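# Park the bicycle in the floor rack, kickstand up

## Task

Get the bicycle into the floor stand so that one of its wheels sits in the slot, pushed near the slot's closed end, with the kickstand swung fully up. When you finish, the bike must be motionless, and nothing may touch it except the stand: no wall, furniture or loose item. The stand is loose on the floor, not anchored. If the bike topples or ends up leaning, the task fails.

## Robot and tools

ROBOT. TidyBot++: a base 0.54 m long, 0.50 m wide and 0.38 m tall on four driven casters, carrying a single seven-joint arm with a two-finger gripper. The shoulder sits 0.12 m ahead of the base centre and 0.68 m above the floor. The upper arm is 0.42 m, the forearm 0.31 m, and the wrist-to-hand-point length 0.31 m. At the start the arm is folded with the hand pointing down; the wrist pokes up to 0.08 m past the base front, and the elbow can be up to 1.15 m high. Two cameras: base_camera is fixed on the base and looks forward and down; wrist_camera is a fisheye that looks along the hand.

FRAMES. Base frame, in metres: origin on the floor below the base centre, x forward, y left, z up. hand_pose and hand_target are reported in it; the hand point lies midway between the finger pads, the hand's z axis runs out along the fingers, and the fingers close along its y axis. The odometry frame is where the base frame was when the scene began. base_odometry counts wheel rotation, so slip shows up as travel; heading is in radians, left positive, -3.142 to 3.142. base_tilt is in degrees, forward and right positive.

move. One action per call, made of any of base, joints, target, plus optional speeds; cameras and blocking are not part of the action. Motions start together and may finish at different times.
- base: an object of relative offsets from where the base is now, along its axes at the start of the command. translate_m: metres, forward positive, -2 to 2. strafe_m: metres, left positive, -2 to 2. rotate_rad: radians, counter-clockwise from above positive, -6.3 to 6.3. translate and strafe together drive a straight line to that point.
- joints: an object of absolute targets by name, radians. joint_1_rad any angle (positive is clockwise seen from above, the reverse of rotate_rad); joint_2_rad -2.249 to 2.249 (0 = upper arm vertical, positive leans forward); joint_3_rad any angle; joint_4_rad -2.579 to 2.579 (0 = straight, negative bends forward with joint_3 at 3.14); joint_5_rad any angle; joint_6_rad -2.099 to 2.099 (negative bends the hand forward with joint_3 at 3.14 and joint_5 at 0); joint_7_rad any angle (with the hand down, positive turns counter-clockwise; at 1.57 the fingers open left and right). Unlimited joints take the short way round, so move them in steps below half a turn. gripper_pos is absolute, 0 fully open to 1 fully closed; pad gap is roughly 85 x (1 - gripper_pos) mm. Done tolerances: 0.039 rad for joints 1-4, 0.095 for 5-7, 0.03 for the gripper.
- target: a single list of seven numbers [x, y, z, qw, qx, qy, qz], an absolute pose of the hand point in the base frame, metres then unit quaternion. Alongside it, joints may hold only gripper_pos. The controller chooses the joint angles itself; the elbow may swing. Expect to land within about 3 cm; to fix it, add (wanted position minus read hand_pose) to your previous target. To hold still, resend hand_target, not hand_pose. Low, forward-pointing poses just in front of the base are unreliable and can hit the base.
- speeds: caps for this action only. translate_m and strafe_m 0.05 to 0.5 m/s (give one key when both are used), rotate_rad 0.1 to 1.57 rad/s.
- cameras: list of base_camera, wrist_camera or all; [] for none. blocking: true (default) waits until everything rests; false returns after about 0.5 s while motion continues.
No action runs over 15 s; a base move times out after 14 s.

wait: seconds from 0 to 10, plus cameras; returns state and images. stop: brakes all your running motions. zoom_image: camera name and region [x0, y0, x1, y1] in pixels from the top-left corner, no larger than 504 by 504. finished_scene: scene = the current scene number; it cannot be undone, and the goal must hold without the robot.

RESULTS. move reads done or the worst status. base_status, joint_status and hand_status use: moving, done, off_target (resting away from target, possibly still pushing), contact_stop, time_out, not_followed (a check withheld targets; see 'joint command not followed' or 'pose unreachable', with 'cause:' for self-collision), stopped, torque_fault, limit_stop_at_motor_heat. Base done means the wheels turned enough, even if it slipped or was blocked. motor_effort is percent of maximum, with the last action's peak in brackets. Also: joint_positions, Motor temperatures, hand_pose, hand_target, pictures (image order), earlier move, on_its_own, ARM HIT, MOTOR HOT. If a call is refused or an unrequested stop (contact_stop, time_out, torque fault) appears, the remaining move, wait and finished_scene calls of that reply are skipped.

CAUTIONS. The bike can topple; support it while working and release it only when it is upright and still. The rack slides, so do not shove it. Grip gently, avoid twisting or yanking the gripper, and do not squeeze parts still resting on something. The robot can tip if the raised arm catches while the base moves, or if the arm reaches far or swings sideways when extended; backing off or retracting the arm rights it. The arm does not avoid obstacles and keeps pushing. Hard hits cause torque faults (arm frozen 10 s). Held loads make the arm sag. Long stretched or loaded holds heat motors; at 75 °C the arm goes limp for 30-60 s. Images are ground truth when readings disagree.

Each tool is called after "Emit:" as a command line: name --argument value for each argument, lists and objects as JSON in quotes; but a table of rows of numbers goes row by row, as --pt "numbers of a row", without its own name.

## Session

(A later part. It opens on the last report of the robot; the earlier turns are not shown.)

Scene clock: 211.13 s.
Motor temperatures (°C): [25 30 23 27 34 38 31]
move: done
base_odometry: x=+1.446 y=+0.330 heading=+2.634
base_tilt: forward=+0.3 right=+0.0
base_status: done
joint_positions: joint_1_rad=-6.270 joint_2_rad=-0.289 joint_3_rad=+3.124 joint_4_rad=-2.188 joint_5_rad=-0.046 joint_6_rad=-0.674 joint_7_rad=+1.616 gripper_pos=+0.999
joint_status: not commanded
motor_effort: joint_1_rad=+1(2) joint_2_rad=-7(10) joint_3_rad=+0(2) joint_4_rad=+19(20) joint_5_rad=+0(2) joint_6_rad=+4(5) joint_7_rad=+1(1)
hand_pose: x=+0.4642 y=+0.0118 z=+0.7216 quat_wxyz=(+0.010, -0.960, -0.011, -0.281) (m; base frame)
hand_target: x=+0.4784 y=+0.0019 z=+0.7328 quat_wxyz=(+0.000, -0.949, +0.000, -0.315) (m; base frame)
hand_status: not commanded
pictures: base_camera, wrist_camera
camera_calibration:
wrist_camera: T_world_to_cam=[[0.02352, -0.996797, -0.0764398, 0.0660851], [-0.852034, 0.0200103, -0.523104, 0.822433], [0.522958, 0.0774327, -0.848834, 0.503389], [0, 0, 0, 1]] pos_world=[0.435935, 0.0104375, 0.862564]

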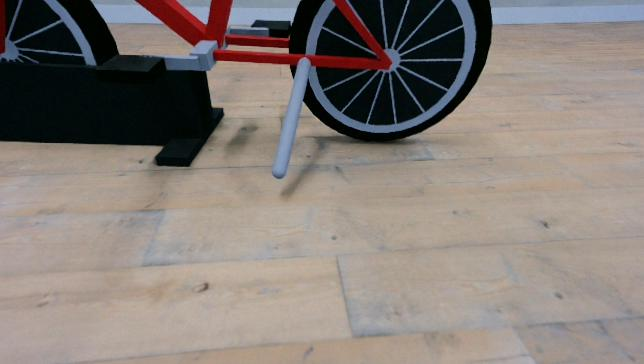

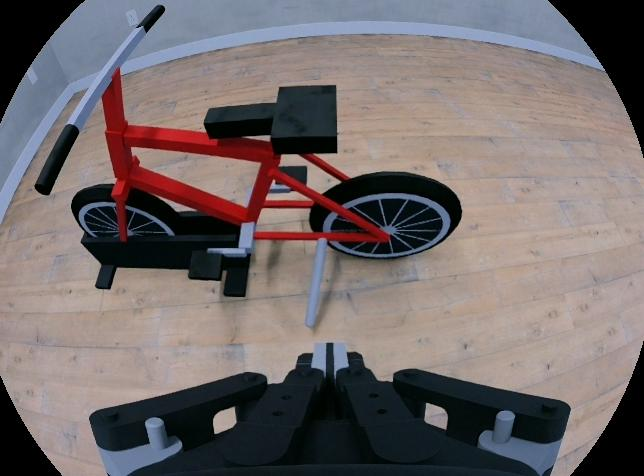

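Emit:
move --target '[0.60, 0.13, 0.25, 0, 0.905, 0, 0.425]' --cameras '["base_camera"]'

Emit:
move --target '[0.76, 0.14, 0.10, 0, 0.905, 0, 0.425]'

Scene clock: 214.90 s.
Motor temperatures (°C): [25 30 23 27 34 38 31]
move: off_target
base_odometry: x=+1.446 y=+0.330 heading=+2.634
base_tilt: forward=+0.2 right=+0.0
base_status: not commanded
joint_positions: joint_1_rad=-6.822 joint_2_rad=+1.434 joint_3_rad=+3.184 joint_4_rad=-2.174 joint_5_rad=-0.328 joint_6_rad=+1.198 joint_7_rad=+1.307 gripper_pos=+0.999
joint_status: not commanded
motor_effort: joint_1_rad=+1(1) joint_2_rad=-33(36) joint_3_rad=+1(2) joint_4_rad=-3(19) joint_5_rad=+0(2) joint_6_rad=+5(6) joint_7_rad=+1(1)
hand_pose: x=+0.5797 y=+0.1433 z=+0.2374 quat_wxyz=(+0.009, -0.924, -0.022, -0.382) (m; base frame)
hand_target: x=+0.6000 y=+0.1300 z=+0.2500 quat_wxyz=(+0.000, -0.905, +0.000, -0.425) (m; base frame)
hand_status: off_target (0.027 m and 6.1 deg from the pose sent, 0.505 m and 17.8 deg at the start)
pictures: base_camera

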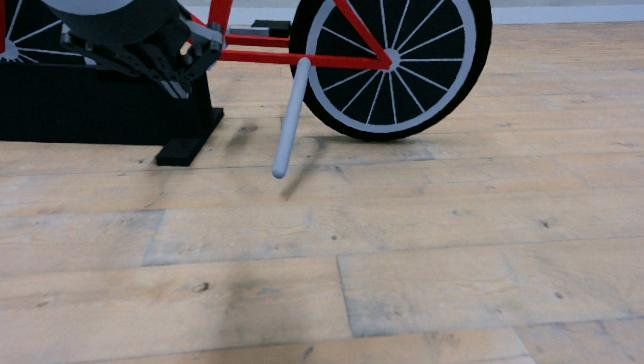

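Scene clock: 216.97 s.
Motor temperatures (°C): [25 30 23 27 34 38 31]
move: off_target
base_odometry: x=+1.446 y=+0.330 heading=+2.634
base_tilt: forward=+0.2 right=+0.0
base_status: not commanded
joint_positions: joint_1_rad=-6.697 joint_2_rad=+1.702 joint_3_rad=+3.202 joint_4_rad=-1.393 joint_5_rad=-0.328 joint_6_rad=+0.887 joint_7_rad=+1.430 gripper_pos=+0.999
joint_status: not commanded
motor_effort: joint_1_rad=+1(2) joint_2_rad=-42(42) joint_3_rad=+1(2) joint_4_rad=+6(6) joint_5_rad=+1(1) joint_6_rad=+7(7) joint_7_rad=+1(1)
hand_pose: x=+0.7746 y=+0.1736 z=+0.1319 quat_wxyz=(+0.035, -0.889, +0.011, -0.457) (m; base frame)
hand_target: x=+0.7600 y=+0.1400 z=+0.1000 quat_wxyz=(+0.000, -0.905, +0.000, -0.425) (m; base frame)
hand_status: off_target (0.049 m and 5.8 deg from the pose sent, 0.227 m and 6.1 deg at the start)
pictures: base_camera, wrist_camera
camera_calibration:
wrist_camera: T_world_to_cam=[[0.0311818, -0.99081, -0.131614, 0.175247], [-0.597344, 0.0871025, -0.797241, 0.602454], [0.801379, 0.103478, -0.589139, -0.426462], [0, 0, 0, 1]] pos_world=[0.696166, 0.165291, 0.252121]

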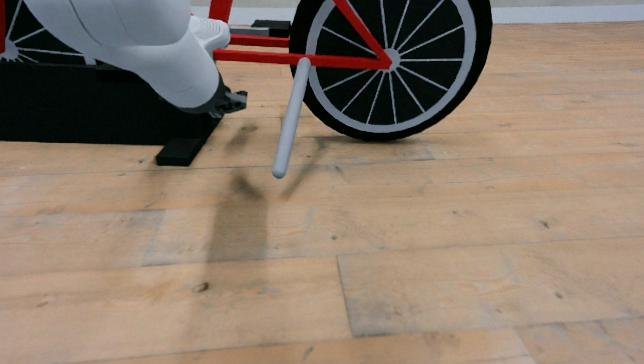

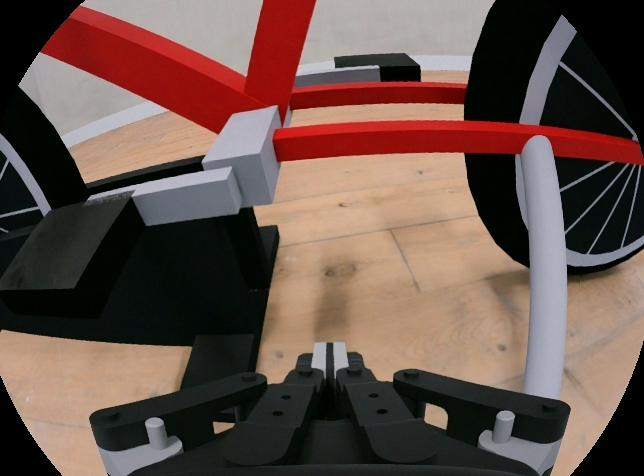

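Emit:
move --target '[0.752, 0.085, 0.068, 0, 0.905, 0, 0.425]'

Scene clock: 218.27 s.
Motor temperatures (°C): [25 30 23 27 34 38 31]
move: off_target
base_odometry: x=+1.446 y=+0.330 heading=+2.634
base_tilt: forward=+0.3 right=+0.0
base_status: not commanded
joint_positions: joint_1_rad=-6.546 joint_2_rad=+1.779 joint_3_rad=+3.202 joint_4_rad=-1.361 joint_5_rad=-0.256 joint_6_rad=+0.885 joint_7_rad=+1.451 gripper_pos=+0.999
joint_status: not commanded
motor_effort: joint_1_rad=+1(5) joint_2_rad=-41(42) joint_3_rad=+1(5) joint_4_rad=+5(6) joint_5_rad=+0(6) joint_6_rad=+7(7) joint_7_rad=+1(1)
hand_pose: x=+0.7657 y=+0.0840 z=+0.0872 quat_wxyz=(+0.005, -0.899, +0.033, -0.436) (m; base frame)
hand_target: x=+0.7520 y=+0.0850 z=+0.0680 quat_wxyz=(+0.000, -0.905, +0.000, -0.425) (m; base frame)
hand_status: off_target (0.024 m and 4.0 deg from the pose sent, 0.112 m and 5.8 deg at the start)
pictures: base_camera, wrist_camera
camera_calibration:
wrist_camera: T_world_to_cam=[[-0.037744, -0.994565, -0.0970356, 0.130951], [-0.629058, 0.0990978, -0.771016, 0.59029], [0.776441, 0.0319398, -0.629379, -0.407746], [0, 0, 0, 1]] pos_world=[0.69286, 0.0847661, 0.211203]

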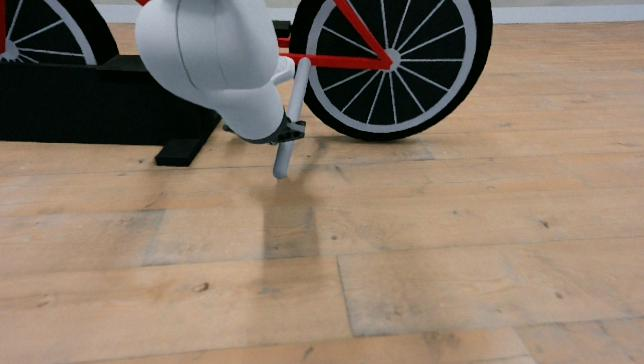

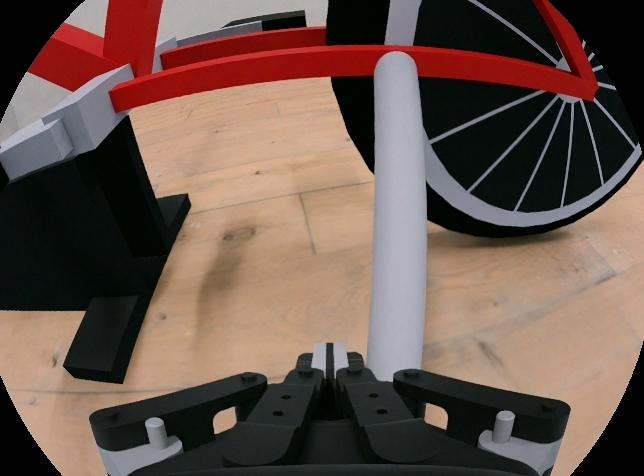

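Emit:
move --target '[0.752, 0.045, 0.052, 0, 0.905, 0, 0.425]' --cameras '["wrist_camera"]'

Emit:
move --target '[0.752, -0.010, 0.060, 0, 0.905, 0, 0.425]'

Scene clock: 219.37 s.
Motor temperatures (°C): [25 30 23 27 34 38 31]
move: off_target
base_odometry: x=+1.446 y=+0.330 heading=+2.634
base_tilt: forward=+0.2 right=+0.0
base_status: not commanded
joint_positions: joint_1_rad=-6.486 joint_2_rad=+1.800 joint_3_rad=+3.182 joint_4_rad=-1.325 joint_5_rad=-0.139 joint_6_rad=+0.885 joint_7_rad=+1.467 gripper_pos=+0.999
joint_status: not commanded
motor_effort: joint_1_rad=+8(8) joint_2_rad=-38(41) joint_3_rad=+5(5) joint_4_rad=+4(5) joint_5_rad=-3(5) joint_6_rad=+5(7) joint_7_rad=+1(1)
hand_pose: x=+0.7725 y=+0.0839 z=+0.0798 quat_wxyz=(+0.022, -0.899, +0.006, -0.438) (m; base frame)
hand_target: x=+0.7520 y=+0.0450 z=+0.0520 quat_wxyz=(+0.000, -0.905, +0.000, -0.425) (m; base frame)
hand_status: off_target (0.052 m and 3.1 deg from the pose sent, 0.054 m and 4.0 deg at the start)
pictures: wrist_camera
camera_calibration:
wrist_camera: T_world_to_cam=[[0.0265847, -0.994102, -0.10514, 0.0812537], [-0.630675, 0.0649243, -0.773326, 0.593149], [0.775591, 0.0868681, -0.62523, -0.422044], [0, 0, 0, 1]] pos_world=[0.699258, 0.0789268, 0.203366]

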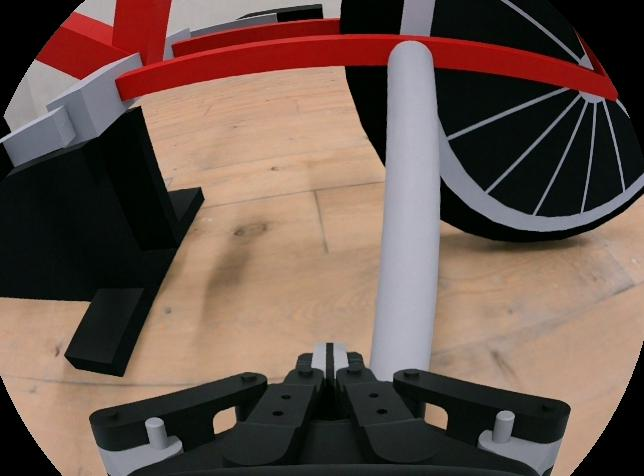

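Scene clock: 220.43 s.
Motor temperatures (°C): [25 30 23 27 34 38 31]
move: off_target
base_odometry: x=+1.446 y=+0.330 heading=+2.634
base_tilt: forward=+0.2 right=+0.0
base_status: not commanded
joint_positions: joint_1_rad=-6.385 joint_2_rad=+1.800 joint_3_rad=+3.127 joint_4_rad=-1.328 joint_5_rad=+0.038 joint_6_rad=+0.885 joint_7_rad=+1.498 gripper_pos=+0.999
joint_status: not commanded
motor_effort: joint_1_rad=+17(17) joint_2_rad=-37(38) joint_3_rad=+10(10) joint_4_rad=+4(5) joint_5_rad=-8(9) joint_6_rad=+4(5) joint_7_rad=+1(1)
hand_pose: x=+0.7715 y=+0.0833 z=+0.0785 quat_wxyz=(+0.051, -0.900, -0.025, -0.432) (m; base frame)
hand_target: x=+0.7520 y=-0.0100 z=+0.0600 quat_wxyz=(+0.000, -0.905, +0.000, -0.425) (m; base frame)
hand_status: off_target (0.097 m and 6.6 deg from the pose sent, 0.098 m and 3.1 deg at the start)
pictures: base_camera, wrist_camera
camera_calibration:
wrist_camera: T_world_to_cam=[[0.106008, -0.985709, -0.130923, 0.0206016], [-0.642515, 0.032586, -0.76558, 0.602775], [0.758905, 0.165277, -0.629878, -0.415269], [0, 0, 0, 1]] pos_world=[0.700258, 0.0692996, 0.202601]

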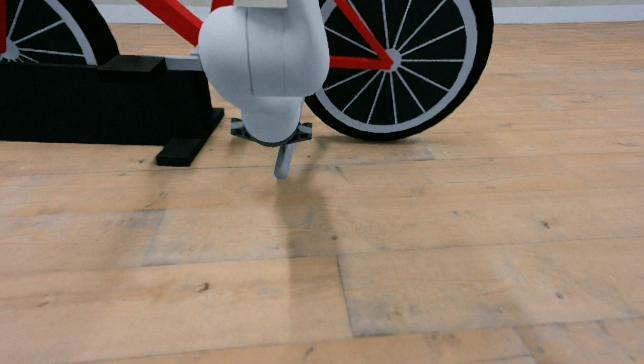

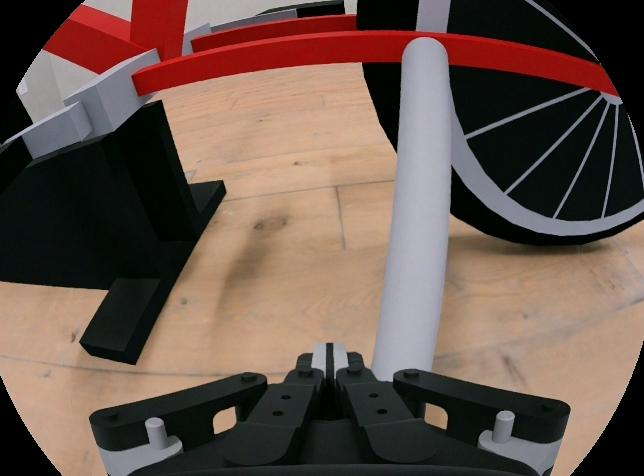

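Emit:
move --target '[0.745, -0.080, 0.060, 0, 0.905, 0, 0.425]'

Scene clock: 221.83 s.
Motor temperatures (°C): [25 30 23 27 34 38 31]
move: off_target
base_odometry: x=+1.446 y=+0.330 heading=+2.634
base_tilt: forward=+0.2 right=+0.0
base_status: not commanded
joint_positions: joint_1_rad=-6.168 joint_2_rad=+1.803 joint_3_rad=+3.088 joint_4_rad=-1.347 joint_5_rad=+0.218 joint_6_rad=+0.885 joint_7_rad=+1.549 gripper_pos=+0.999
joint_status: not commanded
motor_effort: joint_1_rad=+15(22) joint_2_rad=-39(41) joint_3_rad=+8(12) joint_4_rad=+6(8) joint_5_rad=-8(11) joint_6_rad=+5(6) joint_7_rad=+0(1)
hand_pose: x=+0.7653 y=+0.0029 z=+0.0759 quat_wxyz=(+0.048, -0.902, -0.020, -0.428) (m; base frame)
hand_target: x=+0.7450 y=-0.0800 z=+0.0600 quat_wxyz=(+0.000, -0.905, +0.000, -0.425) (m; base frame)
hand_status: off_target (0.087 m and 6.0 deg from the pose sent, 0.166 m and 6.6 deg at the start)
pictures: base_camera, wrist_camera
camera_calibration:
wrist_camera: T_world_to_cam=[[0.0924342, -0.987238, -0.129679, -0.0479618], [-0.649251, 0.0389851, -0.759574, 0.604075], [0.754937, 0.154405, -0.637362, -0.395317], [0, 0, 0, 1]] pos_world=[0.695069, -0.00986085, 0.200661]

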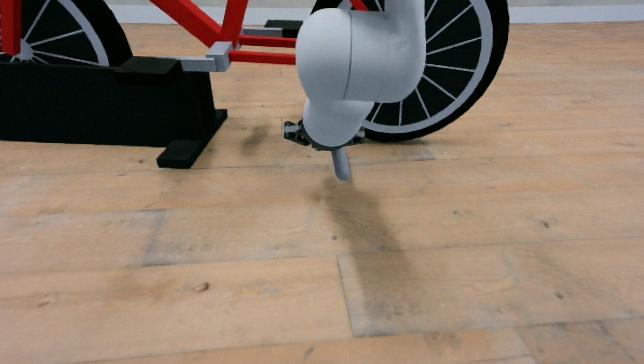

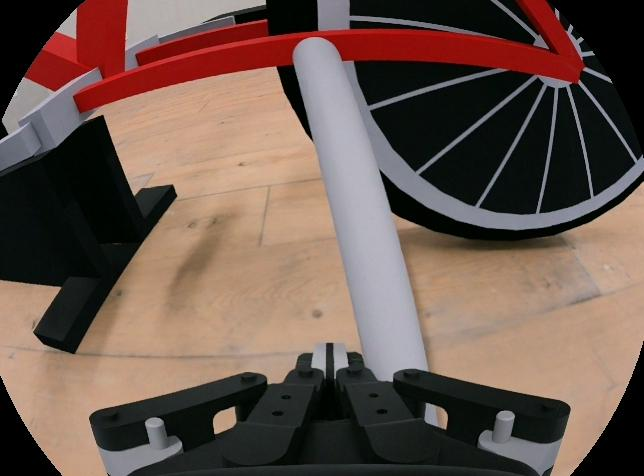

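Emit:
move --target '[0.748, -0.110, 0.115, 0, 0.905, 0, 0.425]' --cameras '["wrist_camera"]'

Emit:
move --target '[0.748, -0.120, 0.170, 0, 0.905, 0, 0.425]'

Scene clock: 223.37 s.
Motor temperatures (°C): [25 30 23 27 34 38 31]
move: off_target
base_odometry: x=+1.446 y=+0.330 heading=+2.634
base_tilt: forward=+0.3 right=+0.0
base_status: not commanded
joint_positions: joint_1_rad=-6.019 joint_2_rad=+1.714 joint_3_rad=+3.085 joint_4_rad=-1.493 joint_5_rad=+0.266 joint_6_rad=+0.885 joint_7_rad=+1.578 gripper_pos=+0.999
joint_status: not commanded
motor_effort: joint_1_rad=+5(16) joint_2_rad=-41(44) joint_3_rad=+0(8) joint_4_rad=+7(8) joint_5_rad=-1(9) joint_6_rad=+6(7) joint_7_rad=+1(1)
hand_pose: x=+0.7373 y=-0.0719 z=+0.1013 quat_wxyz=(+0.030, -0.913, +0.014, -0.406) (m; base frame)
hand_target: x=+0.7480 y=-0.1100 z=+0.1150 quat_wxyz=(+0.000, -0.905, +0.000, -0.425) (m; base frame)
hand_status: off_target (0.042 m and 4.4 deg from the pose sent, 0.121 m and 6.0 deg at the start)
pictures: wrist_camera
camera_calibration:
wrist_camera: T_world_to_cam=[[0.0115741, -0.99187, -0.126727, -0.0570002], [-0.682422, 0.0847979, -0.726024, 0.632441], [0.730867, 0.0948845, -0.675892, -0.328997], [0, 0, 0, 1]] pos_world=[0.672704, -0.0789498, 0.229577]

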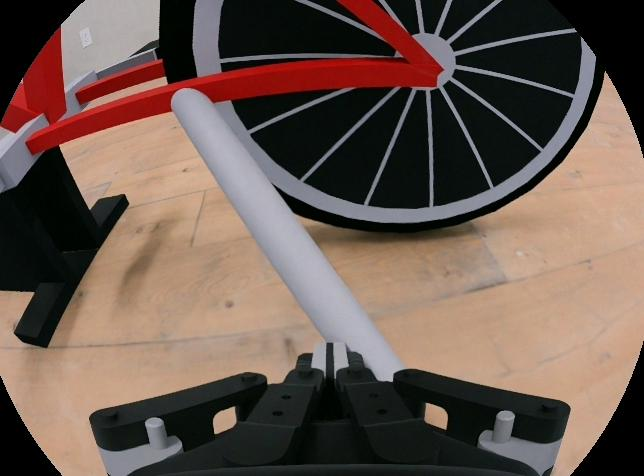

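Scene clock: 224.70 s.
Motor temperatures (°C): [25 30 23 27 34 38 31]
move: off_target
base_odometry: x=+1.446 y=+0.330 heading=+2.634
base_tilt: forward=+0.2 right=+0.1
base_status: not commanded
joint_positions: joint_1_rad=-5.960 joint_2_rad=+1.556 joint_3_rad=+3.085 joint_4_rad=-1.601 joint_5_rad=+0.266 joint_6_rad=+0.885 joint_7_rad=+1.589 gripper_pos=+0.999
joint_status: not commanded
motor_effort: joint_1_rad=+1(5) joint_2_rad=-41(44) joint_3_rad=-3(4) joint_4_rad=+4(7) joint_5_rad=+1(2) joint_6_rad=+6(8) joint_7_rad=+1(1)
hand_pose: x=+0.7606 y=-0.1157 z=+0.1782 quat_wxyz=(+0.011, -0.903, +0.029, -0.429) (m; base frame)
hand_target: x=+0.7480 y=-0.1200 z=+0.1700 quat_wxyz=(+0.000, -0.905, +0.000, -0.425) (m; base frame)
hand_status: off_target (0.016 m and 3.6 deg from the pose sent, 0.085 m and 4.4 deg at the start)
pictures: base_camera, wrist_camera
camera_calibration:
wrist_camera: T_world_to_cam=[[-0.0275461, -0.994113, -0.10479, -0.0653784], [-0.642141, 0.0979374, -0.760304, 0.684924], [0.766091, 0.0463466, -0.641059, -0.328532], [0, 0, 0, 1]] pos_world=[0.689703, -0.116847, 0.303292]

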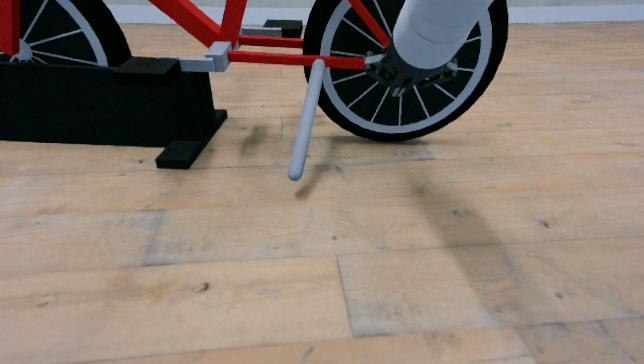

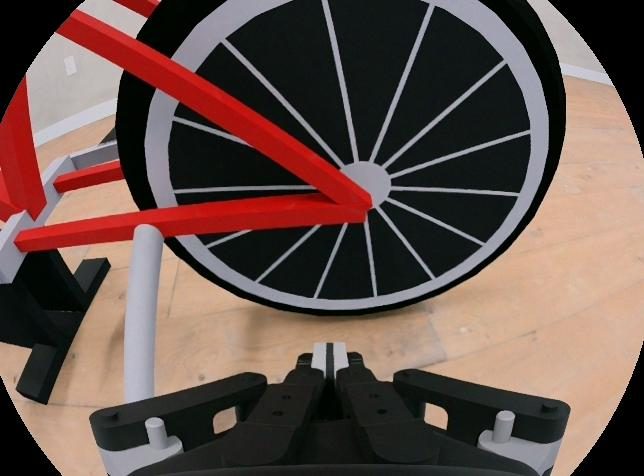

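Emit:
move --target '[0.61, 0.0, 0.27, 0, 0.905, 0, 0.425]' --cameras '[]'

Emit:
move --target '[0.63, 0.13, 0.24, 0, 0.905, 0, 0.425]' --cameras '[]'

Emit:
move --target '[0.764, 0.10, 0.085, 0, 0.905, 0, 0.425]' --cameras '["wrist_camera"]'

Scene clock: 229.47 s.
Motor temperatures (°C): [25 30 23 27 34 38 31]
move: off_target
base_odometry: x=+1.446 y=+0.330 heading=+2.634
base_tilt: forward=+0.2 right=+0.0
base_status: not commanded
joint_positions: joint_1_rad=-6.277 joint_2_rad=+1.451 joint_3_rad=+3.131 joint_4_rad=-2.241 joint_5_rad=+0.056 joint_6_rad=+1.354 joint_7_rad=+1.589 gripper_pos=+0.999
joint_status: not commanded
motor_effort: joint_1_rad=+1(2) joint_2_rad=-32(41) joint_3_rad=-1(4) joint_4_rad=-3(4) joint_5_rad=+1(3) joint_6_rad=+6(7) joint_7_rad=+1(1)
hand_pose: x=+0.5960 y=+0.0209 z=+0.2487 quat_wxyz=(+0.023, -0.920, -0.020, -0.391) (m; base frame)
hand_target: x=+0.6100 y=+0.0000 z=+0.2700 quat_wxyz=(+0.000, -0.905, +0.000, -0.425) (m; base frame)
hand_status: off_target (0.033 m and 5.5 deg from the pose sent, 0.211 m and 3.6 deg at the start)
pictures: none
No camera images: "cameras" was empty.

Scene clock: 231.47 s.
Motor temperatures (°C): [25 30 23 27 34 38 31]
move: off_target
base_odometry: x=+1.446 y=+0.330 heading=+2.634
base_tilt: forward=+0.2 right=+0.0
base_status: not commanded
joint_positions: joint_1_rad=-6.778 joint_2_rad=+1.451 joint_3_rad=+3.185 joint_4_rad=-2.086 joint_5_rad=-0.300 joint_6_rad=+1.265 joint_7_rad=+1.362 gripper_pos=+0.999
joint_status: not commanded
motor_effort: joint_1_rad=+1(2) joint_2_rad=-34(35) joint_3_rad=+1(2) joint_4_rad=-1(4) joint_5_rad=+0(2) joint_6_rad=+6(7) joint_7_rad=+1(1)
hand_pose: x=+0.6295 y=+0.1533 z=+0.2500 quat_wxyz=(+0.022, -0.898, -0.034, -0.438) (m; base frame)
hand_target: x=+0.6300 y=+0.1300 z=+0.2400 quat_wxyz=(+0.000, -0.905, +0.000, -0.425) (m; base frame)
hand_status: off_target (0.025 m and 4.9 deg from the pose sent, 0.115 m and 5.5 deg at the start)
pictures: none
No camera images: "cameras" was empty.

Scene clock: 233.43 s.
Motor temperatures (°C): [25 30 23 27 34 38 31]
move: off_target
base_odometry: x=+1.446 y=+0.330 heading=+2.634
base_tilt: forward=+0.3 right=+0.0
base_status: not commanded
joint_positions: joint_1_rad=-6.586 joint_2_rad=+1.738 joint_3_rad=+3.185 joint_4_rad=-1.372 joint_5_rad=-0.300 joint_6_rad=+0.914 joint_7_rad=+1.447 gripper_pos=+0.999
joint_status: not commanded
motor_effort: joint_1_rad=+1(2) joint_2_rad=-42(42) joint_3_rad=+1(2) joint_4_rad=+6(6) joint_5_rad=+2(2) joint_6_rad=+7(7) joint_7_rad=+1(1)
hand_pose: x=+0.7826 y=+0.1126 z=+0.1180 quat_wxyz=(+0.017, -0.887, +0.043, -0.460) (m; base frame)
hand_target: x=+0.7640 y=+0.1000 z=+0.0850 quat_wxyz=(+0.000, -0.905, +0.000, -0.425) (m; base frame)
hand_status: off_target (0.040 m and 7.0 deg from the pose sent, 0.219 m and 4.9 deg at the start)
pictures: wrist_camera
camera_calibration:
wrist_camera: T_world_to_cam=[[-0.0399882, -0.990853, -0.128881, 0.168078], [-0.584815, 0.127793, -0.801037, 0.587516], [0.810181, 0.0433396, -0.584576, -0.435367], [0, 0, 0, 1]] pos_world=[0.703035, 0.110329, 0.237779]

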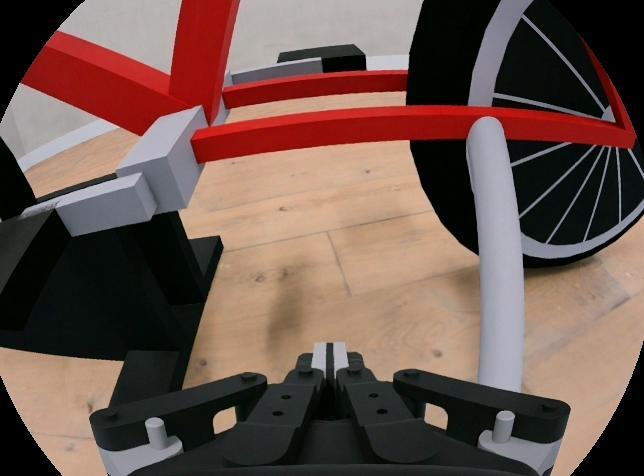

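Emit:
move --target '[0.764, 0.02, 0.070, 0, 0.905, 0, 0.425]' --cameras '["wrist_camera"]'

Emit:
move --target '[0.766, -0.078, 0.085, 0, 0.905, 0, 0.425]' --cameras '["wrist_camera"]'

Scene clock: 234.73 s.
Motor temperatures (°C): [25 30 23 27 34 38 31]
move: off_target
base_odometry: x=+1.446 y=+0.330 heading=+2.634
base_tilt: forward=+0.2 right=+0.0
base_status: not commanded
joint_positions: joint_1_rad=-6.410 joint_2_rad=+1.761 joint_3_rad=+3.176 joint_4_rad=-1.357 joint_5_rad=-0.081 joint_6_rad=+0.913 joint_7_rad=+1.479 gripper_pos=+0.999
joint_status: not commanded
motor_effort: joint_1_rad=+7(9) joint_2_rad=-39(42) joint_3_rad=+4(8) joint_4_rad=+5(6) joint_5_rad=-3(8) joint_6_rad=+6(7) joint_7_rad=+1(1)
hand_pose: x=+0.7889 y=+0.0513 z=+0.1043 quat_wxyz=(+0.019, -0.892, +0.011, -0.452) (m; base frame)
hand_target: x=+0.7640 y=+0.0200 z=+0.0700 quat_wxyz=(+0.000, -0.905, +0.000, -0.425) (m; base frame)
hand_status: off_target (0.053 m and 4.3 deg from the pose sent, 0.106 m and 7.0 deg at the start)
pictures: wrist_camera
camera_calibration:
wrist_camera: T_world_to_cam=[[0.0166328, -0.994601, -0.10243, 0.0586614], [-0.604082, 0.0716375, -0.793696, 0.605344], [0.796749, 0.0750775, -0.599629, -0.435348], [0, 0, 0, 1]] pos_world=[0.711565, 0.0476643, 0.22542]

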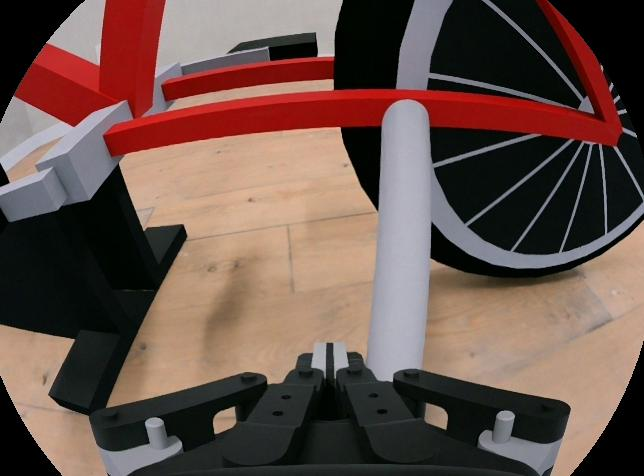

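Scene clock: 236.27 s.
Motor temperatures (°C): [25 30 23 27 34 38 31]
move: off_target
base_odometry: x=+1.446 y=+0.330 heading=+2.634
base_tilt: forward=+0.2 right=+0.0
base_status: not commanded
joint_positions: joint_1_rad=-6.214 joint_2_rad=+1.762 joint_3_rad=+3.084 joint_4_rad=-1.361 joint_5_rad=+0.226 joint_6_rad=+0.912 joint_7_rad=+1.532 gripper_pos=+0.999
joint_status: not commanded
motor_effort: joint_1_rad=+19(21) joint_2_rad=-43(45) joint_3_rad=+10(11) joint_4_rad=+8(8) joint_5_rad=-9(11) joint_6_rad=+6(8) joint_7_rad=+1(1)
hand_pose: x=+0.7867 y=+0.0360 z=+0.1064 quat_wxyz=(+0.065, -0.890, -0.036, -0.450) (m; base frame)
hand_target: x=+0.7660 y=-0.0780 z=+0.0850 quat_wxyz=(+0.000, -0.905, +0.000, -0.425) (m; base frame)
hand_status: off_target (0.118 m and 9.1 deg from the pose sent, 0.133 m and 4.3 deg at the start)
pictures: wrist_camera
camera_calibration:
wrist_camera: T_world_to_cam=[[0.140629, -0.979868, -0.14171, -0.0502336], [-0.610079, 0.0269662, -0.791881, 0.612902], [0.779761, 0.197816, -0.594005, -0.422775], [0, 0, 0, 1]] pos_world=[0.710646, 0.0178816, 0.227097]

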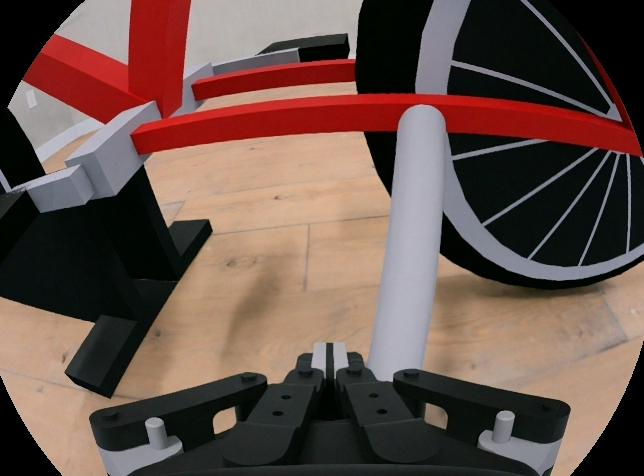

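Emit:
move --target '[0.766, -0.115, 0.095, 0, 0.905, 0, 0.425]'

Scene clock: 237.67 s.
Motor temperatures (°C): [25 30 23 27 34 38 31]
move: off_target
base_odometry: x=+1.446 y=+0.330 heading=+2.634
base_tilt: forward=+0.3 right=+0.0
base_status: not commanded
joint_positions: joint_1_rad=-6.102 joint_2_rad=+1.762 joint_3_rad=+3.047 joint_4_rad=-1.366 joint_5_rad=+0.331 joint_6_rad=+0.906 joint_7_rad=+1.554 gripper_pos=+0.999
joint_status: not commanded
motor_effort: joint_1_rad=+19(24) joint_2_rad=-43(45) joint_3_rad=+8(12) joint_4_rad=+8(9) joint_5_rad=-9(13) joint_6_rad=+6(7) joint_7_rad=+1(1)
hand_pose: x=+0.7844 y=+0.0028 z=+0.1095 quat_wxyz=(+0.071, -0.888, -0.033, -0.452) (m; base frame)
hand_target: x=+0.7660 y=-0.1150 z=+0.0950 quat_wxyz=(+0.000, -0.905, +0.000, -0.425) (m; base frame)
hand_status: off_target (0.120 m and 9.7 deg from the pose sent, 0.153 m and 9.1 deg at the start)
pictures: base_camera, wrist_camera
camera_calibration:
wrist_camera: T_world_to_cam=[[0.141354, -0.977702, -0.155299, -0.0810556], [-0.606625, 0.0384243, -0.794059, 0.612415], [0.78232, 0.206451, -0.587668, -0.415346], [0, 0, 0, 1]] pos_world=[0.707898, -0.0170311, 0.229621]

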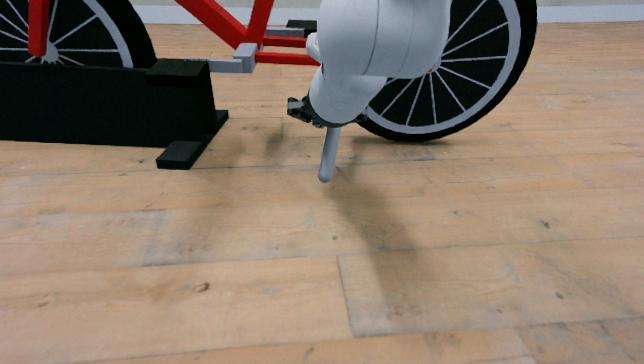

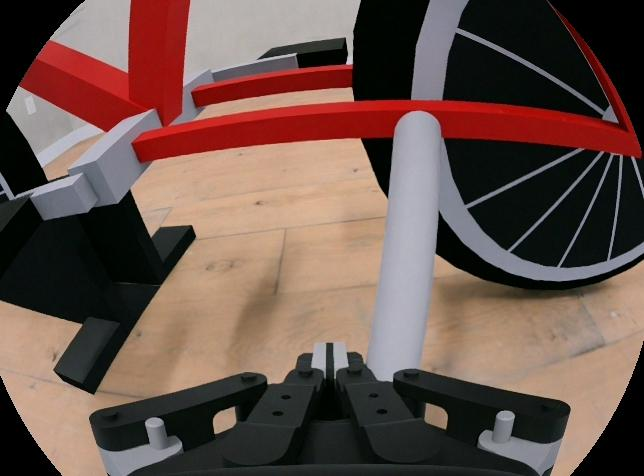

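Emit:
move --target '[0.72, 0.07, 0.12, 0, 0.905, 0, 0.425]'

Scene clock: 241.00 s.
Motor temperatures (°C): [25 30 23 27 34 38 31]
move: off_target
base_odometry: x=+1.446 y=+0.330 heading=+2.634
base_tilt: forward=+0.2 right=+0.0
base_status: not commanded
joint_positions: joint_1_rad=-6.508 joint_2_rad=+1.702 joint_3_rad=+3.165 joint_4_rad=-1.589 joint_5_rad=-0.122 joint_6_rad=+0.946 joint_7_rad=+1.517 gripper_pos=+0.999
joint_status: not commanded
motor_effort: joint_1_rad=+1(19) joint_2_rad=-38(44) joint_3_rad=+0(9) joint_4_rad=+3(8) joint_5_rad=+0(10) joint_6_rad=+6(7) joint_7_rad=+1(1)
hand_pose: x=+0.7044 y=+0.0915 z=+0.0990 quat_wxyz=(+0.012, -0.920, -0.033, -0.390) (m; base frame)
hand_target: x=+0.7200 y=+0.0700 z=+0.1200 quat_wxyz=(+0.000, -0.905, +0.000, -0.425) (m; base frame)
hand_status: off_target (0.034 m and 6.0 deg from the pose sent, 0.094 m and 9.7 deg at the start)
pictures: base_camera, wrist_camera
camera_calibration:
wrist_camera: T_world_to_cam=[[0.0803812, -0.995032, -0.0587391, 0.0502354], [-0.708918, -0.0156435, -0.705117, 0.620317], [0.700695, 0.0983194, -0.706654, -0.29807], [0, 0, 0, 1]] pos_world=[0.644572, 0.0889958, 0.229715]

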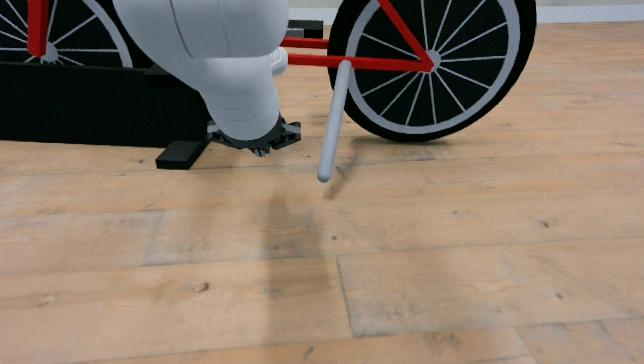

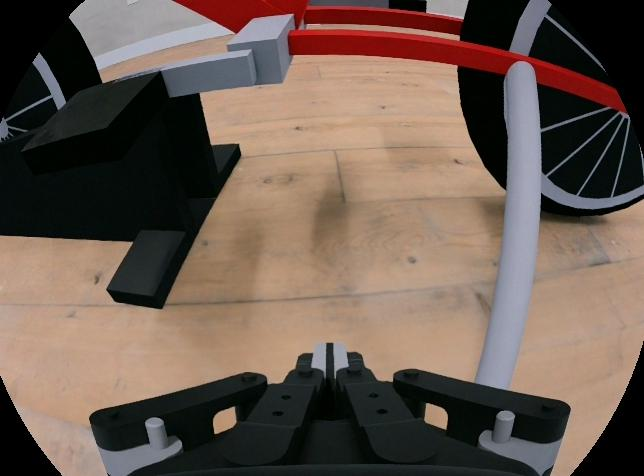

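Emit:
move --target '[0.75, 0.035, 0.045, 0, 0.905, 0, 0.425]' --cameras '["wrist_camera"]'

Scene clock: 242.53 s.
Motor temperatures (°C): [25 30 23 27 34 38 31]
move: off_target
base_odometry: x=+1.446 y=+0.330 heading=+2.634
base_tilt: forward=+0.2 right=+0.0
base_status: not commanded
joint_positions: joint_1_rad=-6.407 joint_2_rad=+1.842 joint_3_rad=+3.165 joint_4_rad=-1.318 joint_5_rad=-0.122 joint_6_rad=+0.945 joint_7_rad=+1.517 gripper_pos=+0.999
joint_status: not commanded
motor_effort: joint_1_rad=+1(2) joint_2_rad=-40(42) joint_3_rad=+0(1) joint_4_rad=+5(6) joint_5_rad=+0(2) joint_6_rad=+7(7) joint_7_rad=+1(1)
hand_pose: x=+0.7657 y=+0.0408 z=+0.0684 quat_wxyz=(+0.003, -0.894, +0.015, -0.448) (m; base frame)
hand_target: x=+0.7500 y=+0.0350 z=+0.0450 quat_wxyz=(+0.000, -0.905, +0.000, -0.425) (m; base frame)
hand_status: off_target (0.029 m and 3.4 deg from the pose sent, 0.090 m and 6.0 deg at the start)
pictures: wrist_camera
camera_calibration:
wrist_camera: T_world_to_cam=[[-0.0054695, -0.996956, -0.0777792, 0.0602545], [-0.610338, 0.0649407, -0.789475, 0.56835], [0.792123, 0.0431536, -0.608835, -0.432089], [0, 0, 0, 1]] pos_world=[0.689482, 0.0418081, 0.190314]

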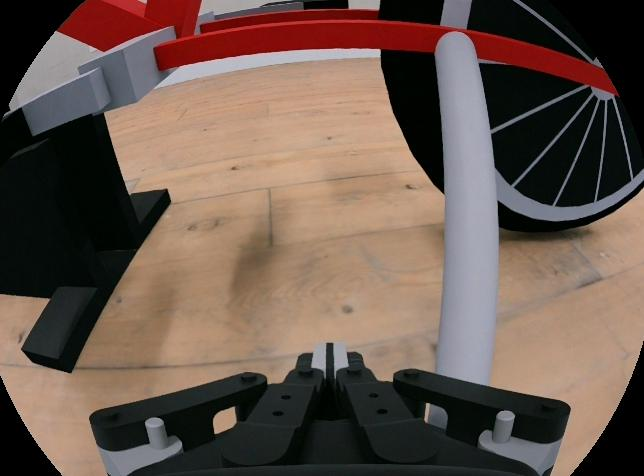

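Emit:
move --target '[0.753, -0.115, 0.047, 0, 0.905, 0, 0.425]'

Scene clock: 244.40 s.
Motor temperatures (°C): [25 30 23 27 34 38 31]
move: off_target
base_odometry: x=+1.446 y=+0.330 heading=+2.634
base_tilt: forward=+0.2 right=+0.0
base_status: not commanded
joint_positions: joint_1_rad=-6.102 joint_2_rad=+1.847 joint_3_rad=+3.083 joint_4_rad=-1.303 joint_5_rad=+0.329 joint_6_rad=+0.924 joint_7_rad=+1.534 gripper_pos=+0.999
joint_status: not commanded
motor_effort: joint_1_rad=+17(19) joint_2_rad=-43(43) joint_3_rad=+7(9) joint_4_rad=+12(14) joint_5_rad=-10(11) joint_6_rad=+5(7) joint_7_rad=+1(1)
hand_pose: x=+0.7651 y=-0.0105 z=+0.0693 quat_wxyz=(+0.063, -0.892, -0.030, -0.446) (m; base frame)
hand_target: x=+0.7530 y=-0.1150 z=+0.0470 quat_wxyz=(+0.000, -0.905, +0.000, -0.425) (m; base frame)
hand_status: off_target (0.108 m and 8.5 deg from the pose sent, 0.158 m and 3.4 deg at the start)
pictures: base_camera, wrist_camera
camera_calibration:
wrist_camera: T_world_to_cam=[[0.127025, -0.981132, -0.145758, -0.087316], [-0.617349, 0.0368166, -0.785827, 0.576849], [0.776366, 0.189803, -0.601024, -0.415828], [0, 0, 0, 1]] pos_world=[0.690043, -0.0279809, 0.190654]

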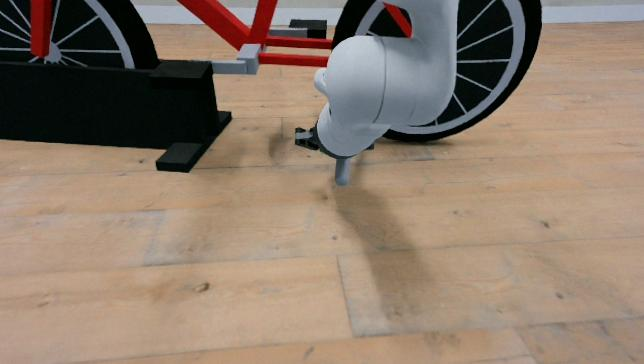

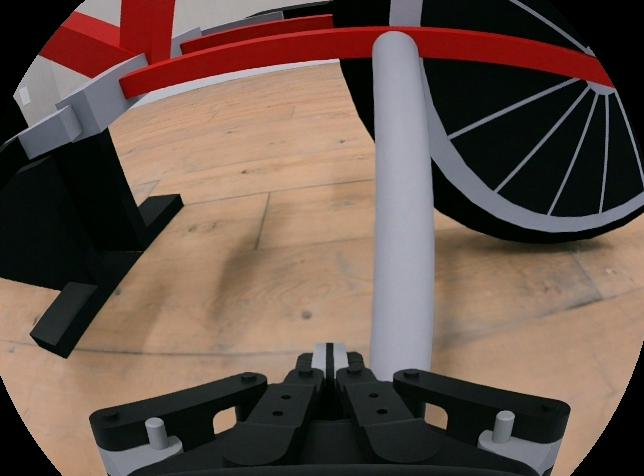

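Emit:
move --target '[0.753, -0.155, 0.060, 0, 0.905, 0, 0.425]'

Scene clock: 245.93 s.
Motor temperatures (°C): [25 30 23 27 34 38 31]
move: off_target
base_odometry: x=+1.446 y=+0.330 heading=+2.634
base_tilt: forward=+0.2 right=+0.0
base_status: not commanded
joint_positions: joint_1_rad=-5.938 joint_2_rad=+1.844 joint_3_rad=+3.062 joint_4_rad=-1.283 joint_5_rad=+0.424 joint_6_rad=+0.871 joint_7_rad=+1.548 gripper_pos=+0.999
joint_status: not commanded
motor_effort: joint_1_rad=+8(20) joint_2_rad=-43(44) joint_3_rad=+0(9) joint_4_rad=+8(12) joint_5_rad=-4(11) joint_6_rad=+7(8) joint_7_rad=+1(1)
hand_pose: x=+0.7590 y=-0.0887 z=+0.0665 quat_wxyz=(+0.046, -0.897, -0.002, -0.440) (m; base frame)
hand_target: x=+0.7530 y=-0.1550 z=+0.0600 quat_wxyz=(+0.000, -0.905, +0.000, -0.425) (m; base frame)
hand_status: off_target (0.067 m and 5.7 deg from the pose sent, 0.145 m and 8.5 deg at the start)
pictures: base_camera, wrist_camera
camera_calibration:
wrist_camera: T_world_to_cam=[[0.0615922, -0.988021, -0.141496, -0.11494], [-0.627956, 0.0718328, -0.774927, 0.584218], [0.775808, 0.136583, -0.616009, -0.401249], [0, 0, 0, 1]] pos_world=[0.685235, -0.100725, 0.189289]

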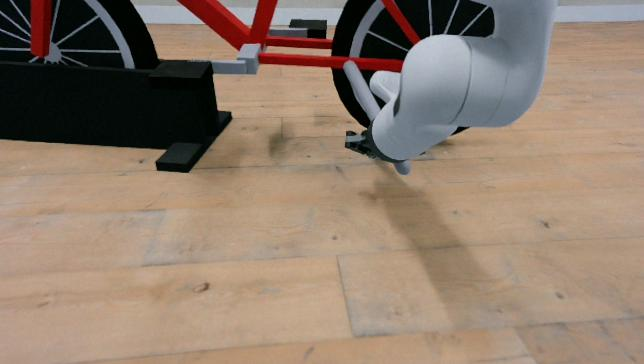

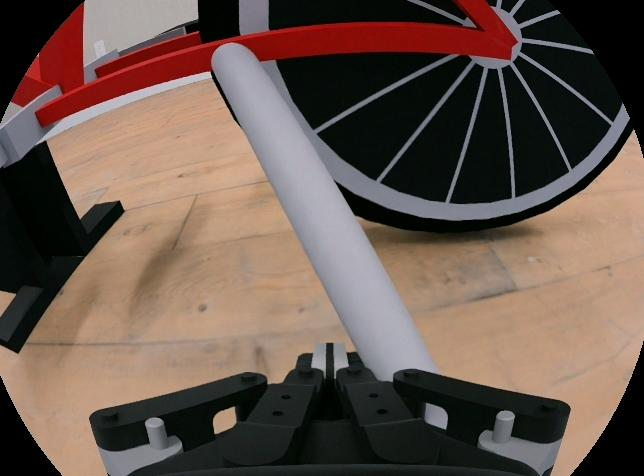

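Emit:
move --target '[0.770, -0.165, 0.080, 0, 0.905, 0, 0.425]' --cameras '["wrist_camera"]'

Emit:
move --target '[0.770, -0.175, 0.105, 0, 0.905, 0, 0.425]'

Scene clock: 247.43 s.
Motor temperatures (°C): [25 30 23 27 34 38 31]
move: off_target
base_odometry: x=+1.446 y=+0.330 heading=+2.634
base_tilt: forward=+0.2 right=+0.0
base_status: not commanded
joint_positions: joint_1_rad=-5.868 joint_2_rad=+1.790 joint_3_rad=+3.064 joint_4_rad=-1.260 joint_5_rad=+0.426 joint_6_rad=+0.815 joint_7_rad=+1.548 gripper_pos=+0.999
joint_status: not commanded
motor_effort: joint_1_rad=+1(9) joint_2_rad=-42(46) joint_3_rad=-4(5) joint_4_rad=+6(9) joint_5_rad=+2(4) joint_6_rad=+7(9) joint_7_rad=+1(1)
hand_pose: x=+0.7806 y=-0.1508 z=+0.0929 quat_wxyz=(+0.018, -0.894, +0.020, -0.448) (m; base frame)
hand_target: x=+0.7700 y=-0.1650 z=+0.0800 quat_wxyz=(+0.000, -0.905, +0.000, -0.425) (m; base frame)
hand_status: off_target (0.022 m and 4.2 deg from the pose sent, 0.078 m and 5.7 deg at the start)
pictures: wrist_camera
camera_calibration:
wrist_camera: T_world_to_cam=[[-0.00226696, -0.993981, -0.109529, -0.127926], [-0.611181, 0.0880685, -0.786576, 0.613138], [0.791488, 0.0651589, -0.607702, -0.416962], [0, 0, 0, 1]] pos_world=[0.704469, -0.153985, 0.214879]

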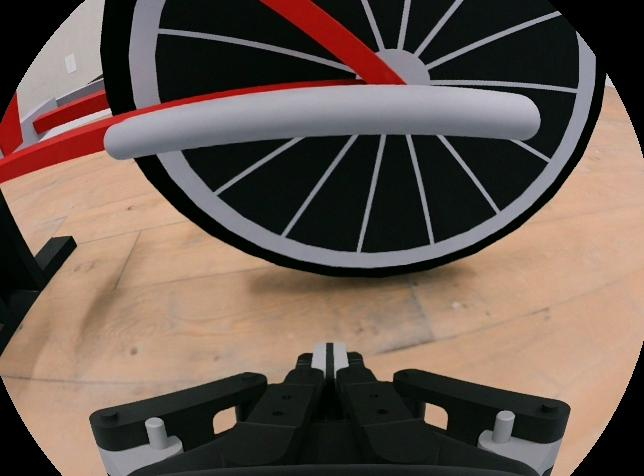

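Scene clock: 248.33 s.
Motor temperatures (°C): [25 30 23 27 34 38 31]
move: off_target
base_odometry: x=+1.446 y=+0.330 heading=+2.634
base_tilt: forward=+0.2 right=+0.1
base_status: not commanded
joint_positions: joint_1_rad=-5.843 joint_2_rad=+1.727 joint_3_rad=+3.064 joint_4_rad=-1.306 joint_5_rad=+0.426 joint_6_rad=+0.815 joint_7_rad=+1.554 gripper_pos=+0.999
joint_status: not commanded
motor_effort: joint_1_rad=+1(2) joint_2_rad=-43(44) joint_3_rad=-4(4) joint_4_rad=+7(7) joint_5_rad=+0(2) joint_6_rad=+7(7) joint_7_rad=+1(1)
hand_pose: x=+0.7891 y=-0.1718 z=+0.1238 quat_wxyz=(+0.009, -0.890, +0.026, -0.455) (m; base frame)
hand_target: x=+0.7700 y=-0.1750 z=+0.1050 quat_wxyz=(+0.000, -0.905, +0.000, -0.425) (m; base frame)
hand_status: off_target (0.027 m and 5.0 deg from the pose sent, 0.029 m and 4.2 deg at the start)
pictures: base_camera, wrist_camera
camera_calibration:
wrist_camera: T_world_to_cam=[[-0.0185863, -0.994965, -0.0984887, -0.134032], [-0.596551, 0.0900863, -0.797503, 0.634599], [0.80236, 0.0439309, -0.595222, -0.417402], [0, 0, 0, 1]] pos_world=[0.710986, -0.172189, 0.244447]

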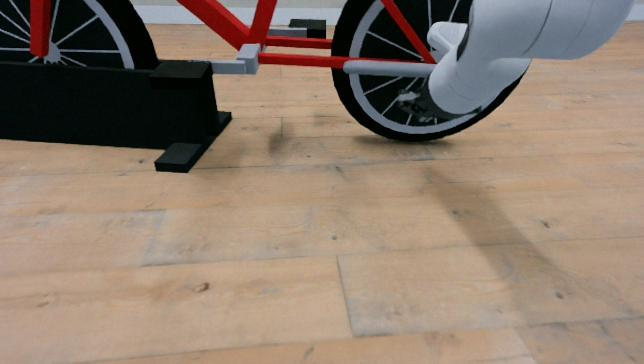

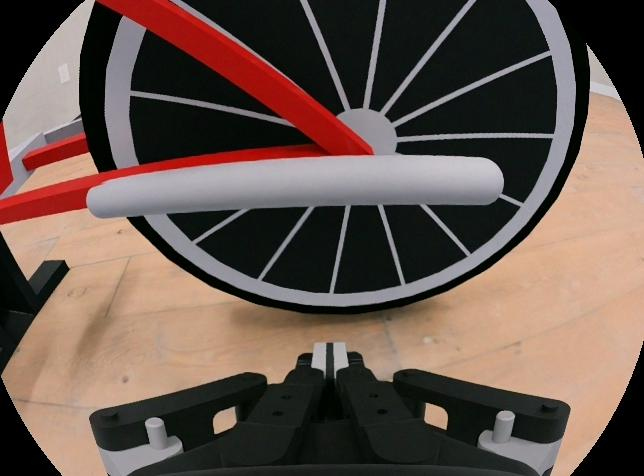

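Emit:
move --target '[0.64, -0.18, 0.20, 0, 0.905, 0, 0.425]' --cameras '[]'

Emit:
move --base '{"strafe_m": -0.42}' --target '[0.55, 0.0, 0.35, 0, 1, 0, 0]'

Scene clock: 250.47 s.
Motor temperatures (°C): [25 30 23 27 34 38 31]
move: off_target
base_odometry: x=+1.446 y=+0.330 heading=+2.634
base_tilt: forward=+0.3 right=+0.0
base_status: not commanded
joint_positions: joint_1_rad=-5.673 joint_2_rad=+1.536 joint_3_rad=+3.064 joint_4_rad=-1.877 joint_5_rad=+0.430 joint_6_rad=+1.005 joint_7_rad=+1.761 gripper_pos=+0.999
joint_status: not commanded
motor_effort: joint_1_rad=+1(2) joint_2_rad=-36(43) joint_3_rad=-4(5) joint_4_rad=-1(7) joint_5_rad=+2(3) joint_6_rad=+6(7) joint_7_rad=+1(1)
hand_pose: x=+0.6331 y=-0.1742 z=+0.1801 quat_wxyz=(+0.011, -0.919, +0.033, -0.392) (m; base frame)
hand_target: x=+0.6400 y=-0.1800 z=+0.2000 quat_wxyz=(+0.000, -0.905, +0.000, -0.425) (m; base frame)
hand_status: off_target (0.022 m and 5.8 deg from the pose sent, 0.168 m and 5.0 deg at the start)
pictures: none
No camera images: "cameras" was empty.

Scene clock: 252.93 s.
Motor temperatures (°C): [25 30 23 27 34 38 31]
move: off_target
base_odometry: x=+1.650 y=+0.697 heading=+2.634
base_tilt: forward=+0.2 right=+0.0
base_status: done
joint_positions: joint_1_rad=-6.266 joint_2_rad=+0.865 joint_3_rad=+3.124 joint_4_rad=-1.903 joint_5_rad=+0.041 joint_6_rad=-0.288 joint_7_rad=+1.631 gripper_pos=+0.999
joint_status: not commanded
motor_effort: joint_1_rad=+1(3) joint_2_rad=-35(39) joint_3_rad=-1(5) joint_4_rad=+8(8) joint_5_rad=+1(2) joint_6_rad=+1(7) joint_7_rad=+1(1)
hand_pose: x=+0.5807 y=-0.0004 z=+0.3522 quat_wxyz=(-0.001, -0.998, -0.046, -0.043) (m; base frame)
hand_target: x=+0.5500 y=+0.0000 z=+0.3500 quat_wxyz=(+0.000, -1.000, +0.000, +0.000) (m; base frame)
hand_status: off_target (0.031 m and 7.2 deg from the pose sent, 0.257 m and 46.4 deg at the start)
pictures: base_camera, wrist_camera
camera_calibration:
wrist_camera: T_world_to_cam=[[0.0595178, -0.997105, -0.0473151, -0.00829537], [-0.996083, -0.056218, -0.0682538, 0.652115], [0.0653963, 0.051192, -0.996545, 0.4476], [0, 0, 0, 1]] pos_world=[0.620783, 0.00547565, 0.490171]

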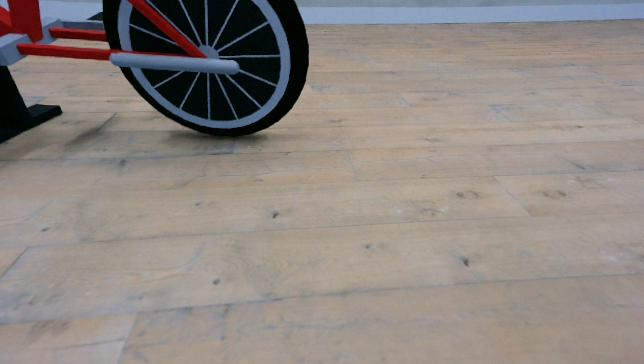

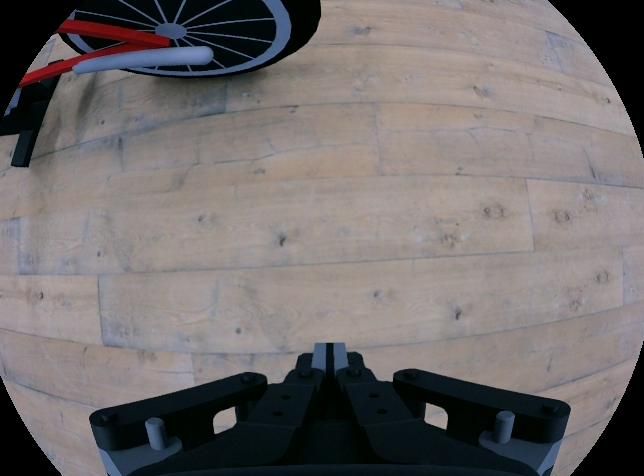

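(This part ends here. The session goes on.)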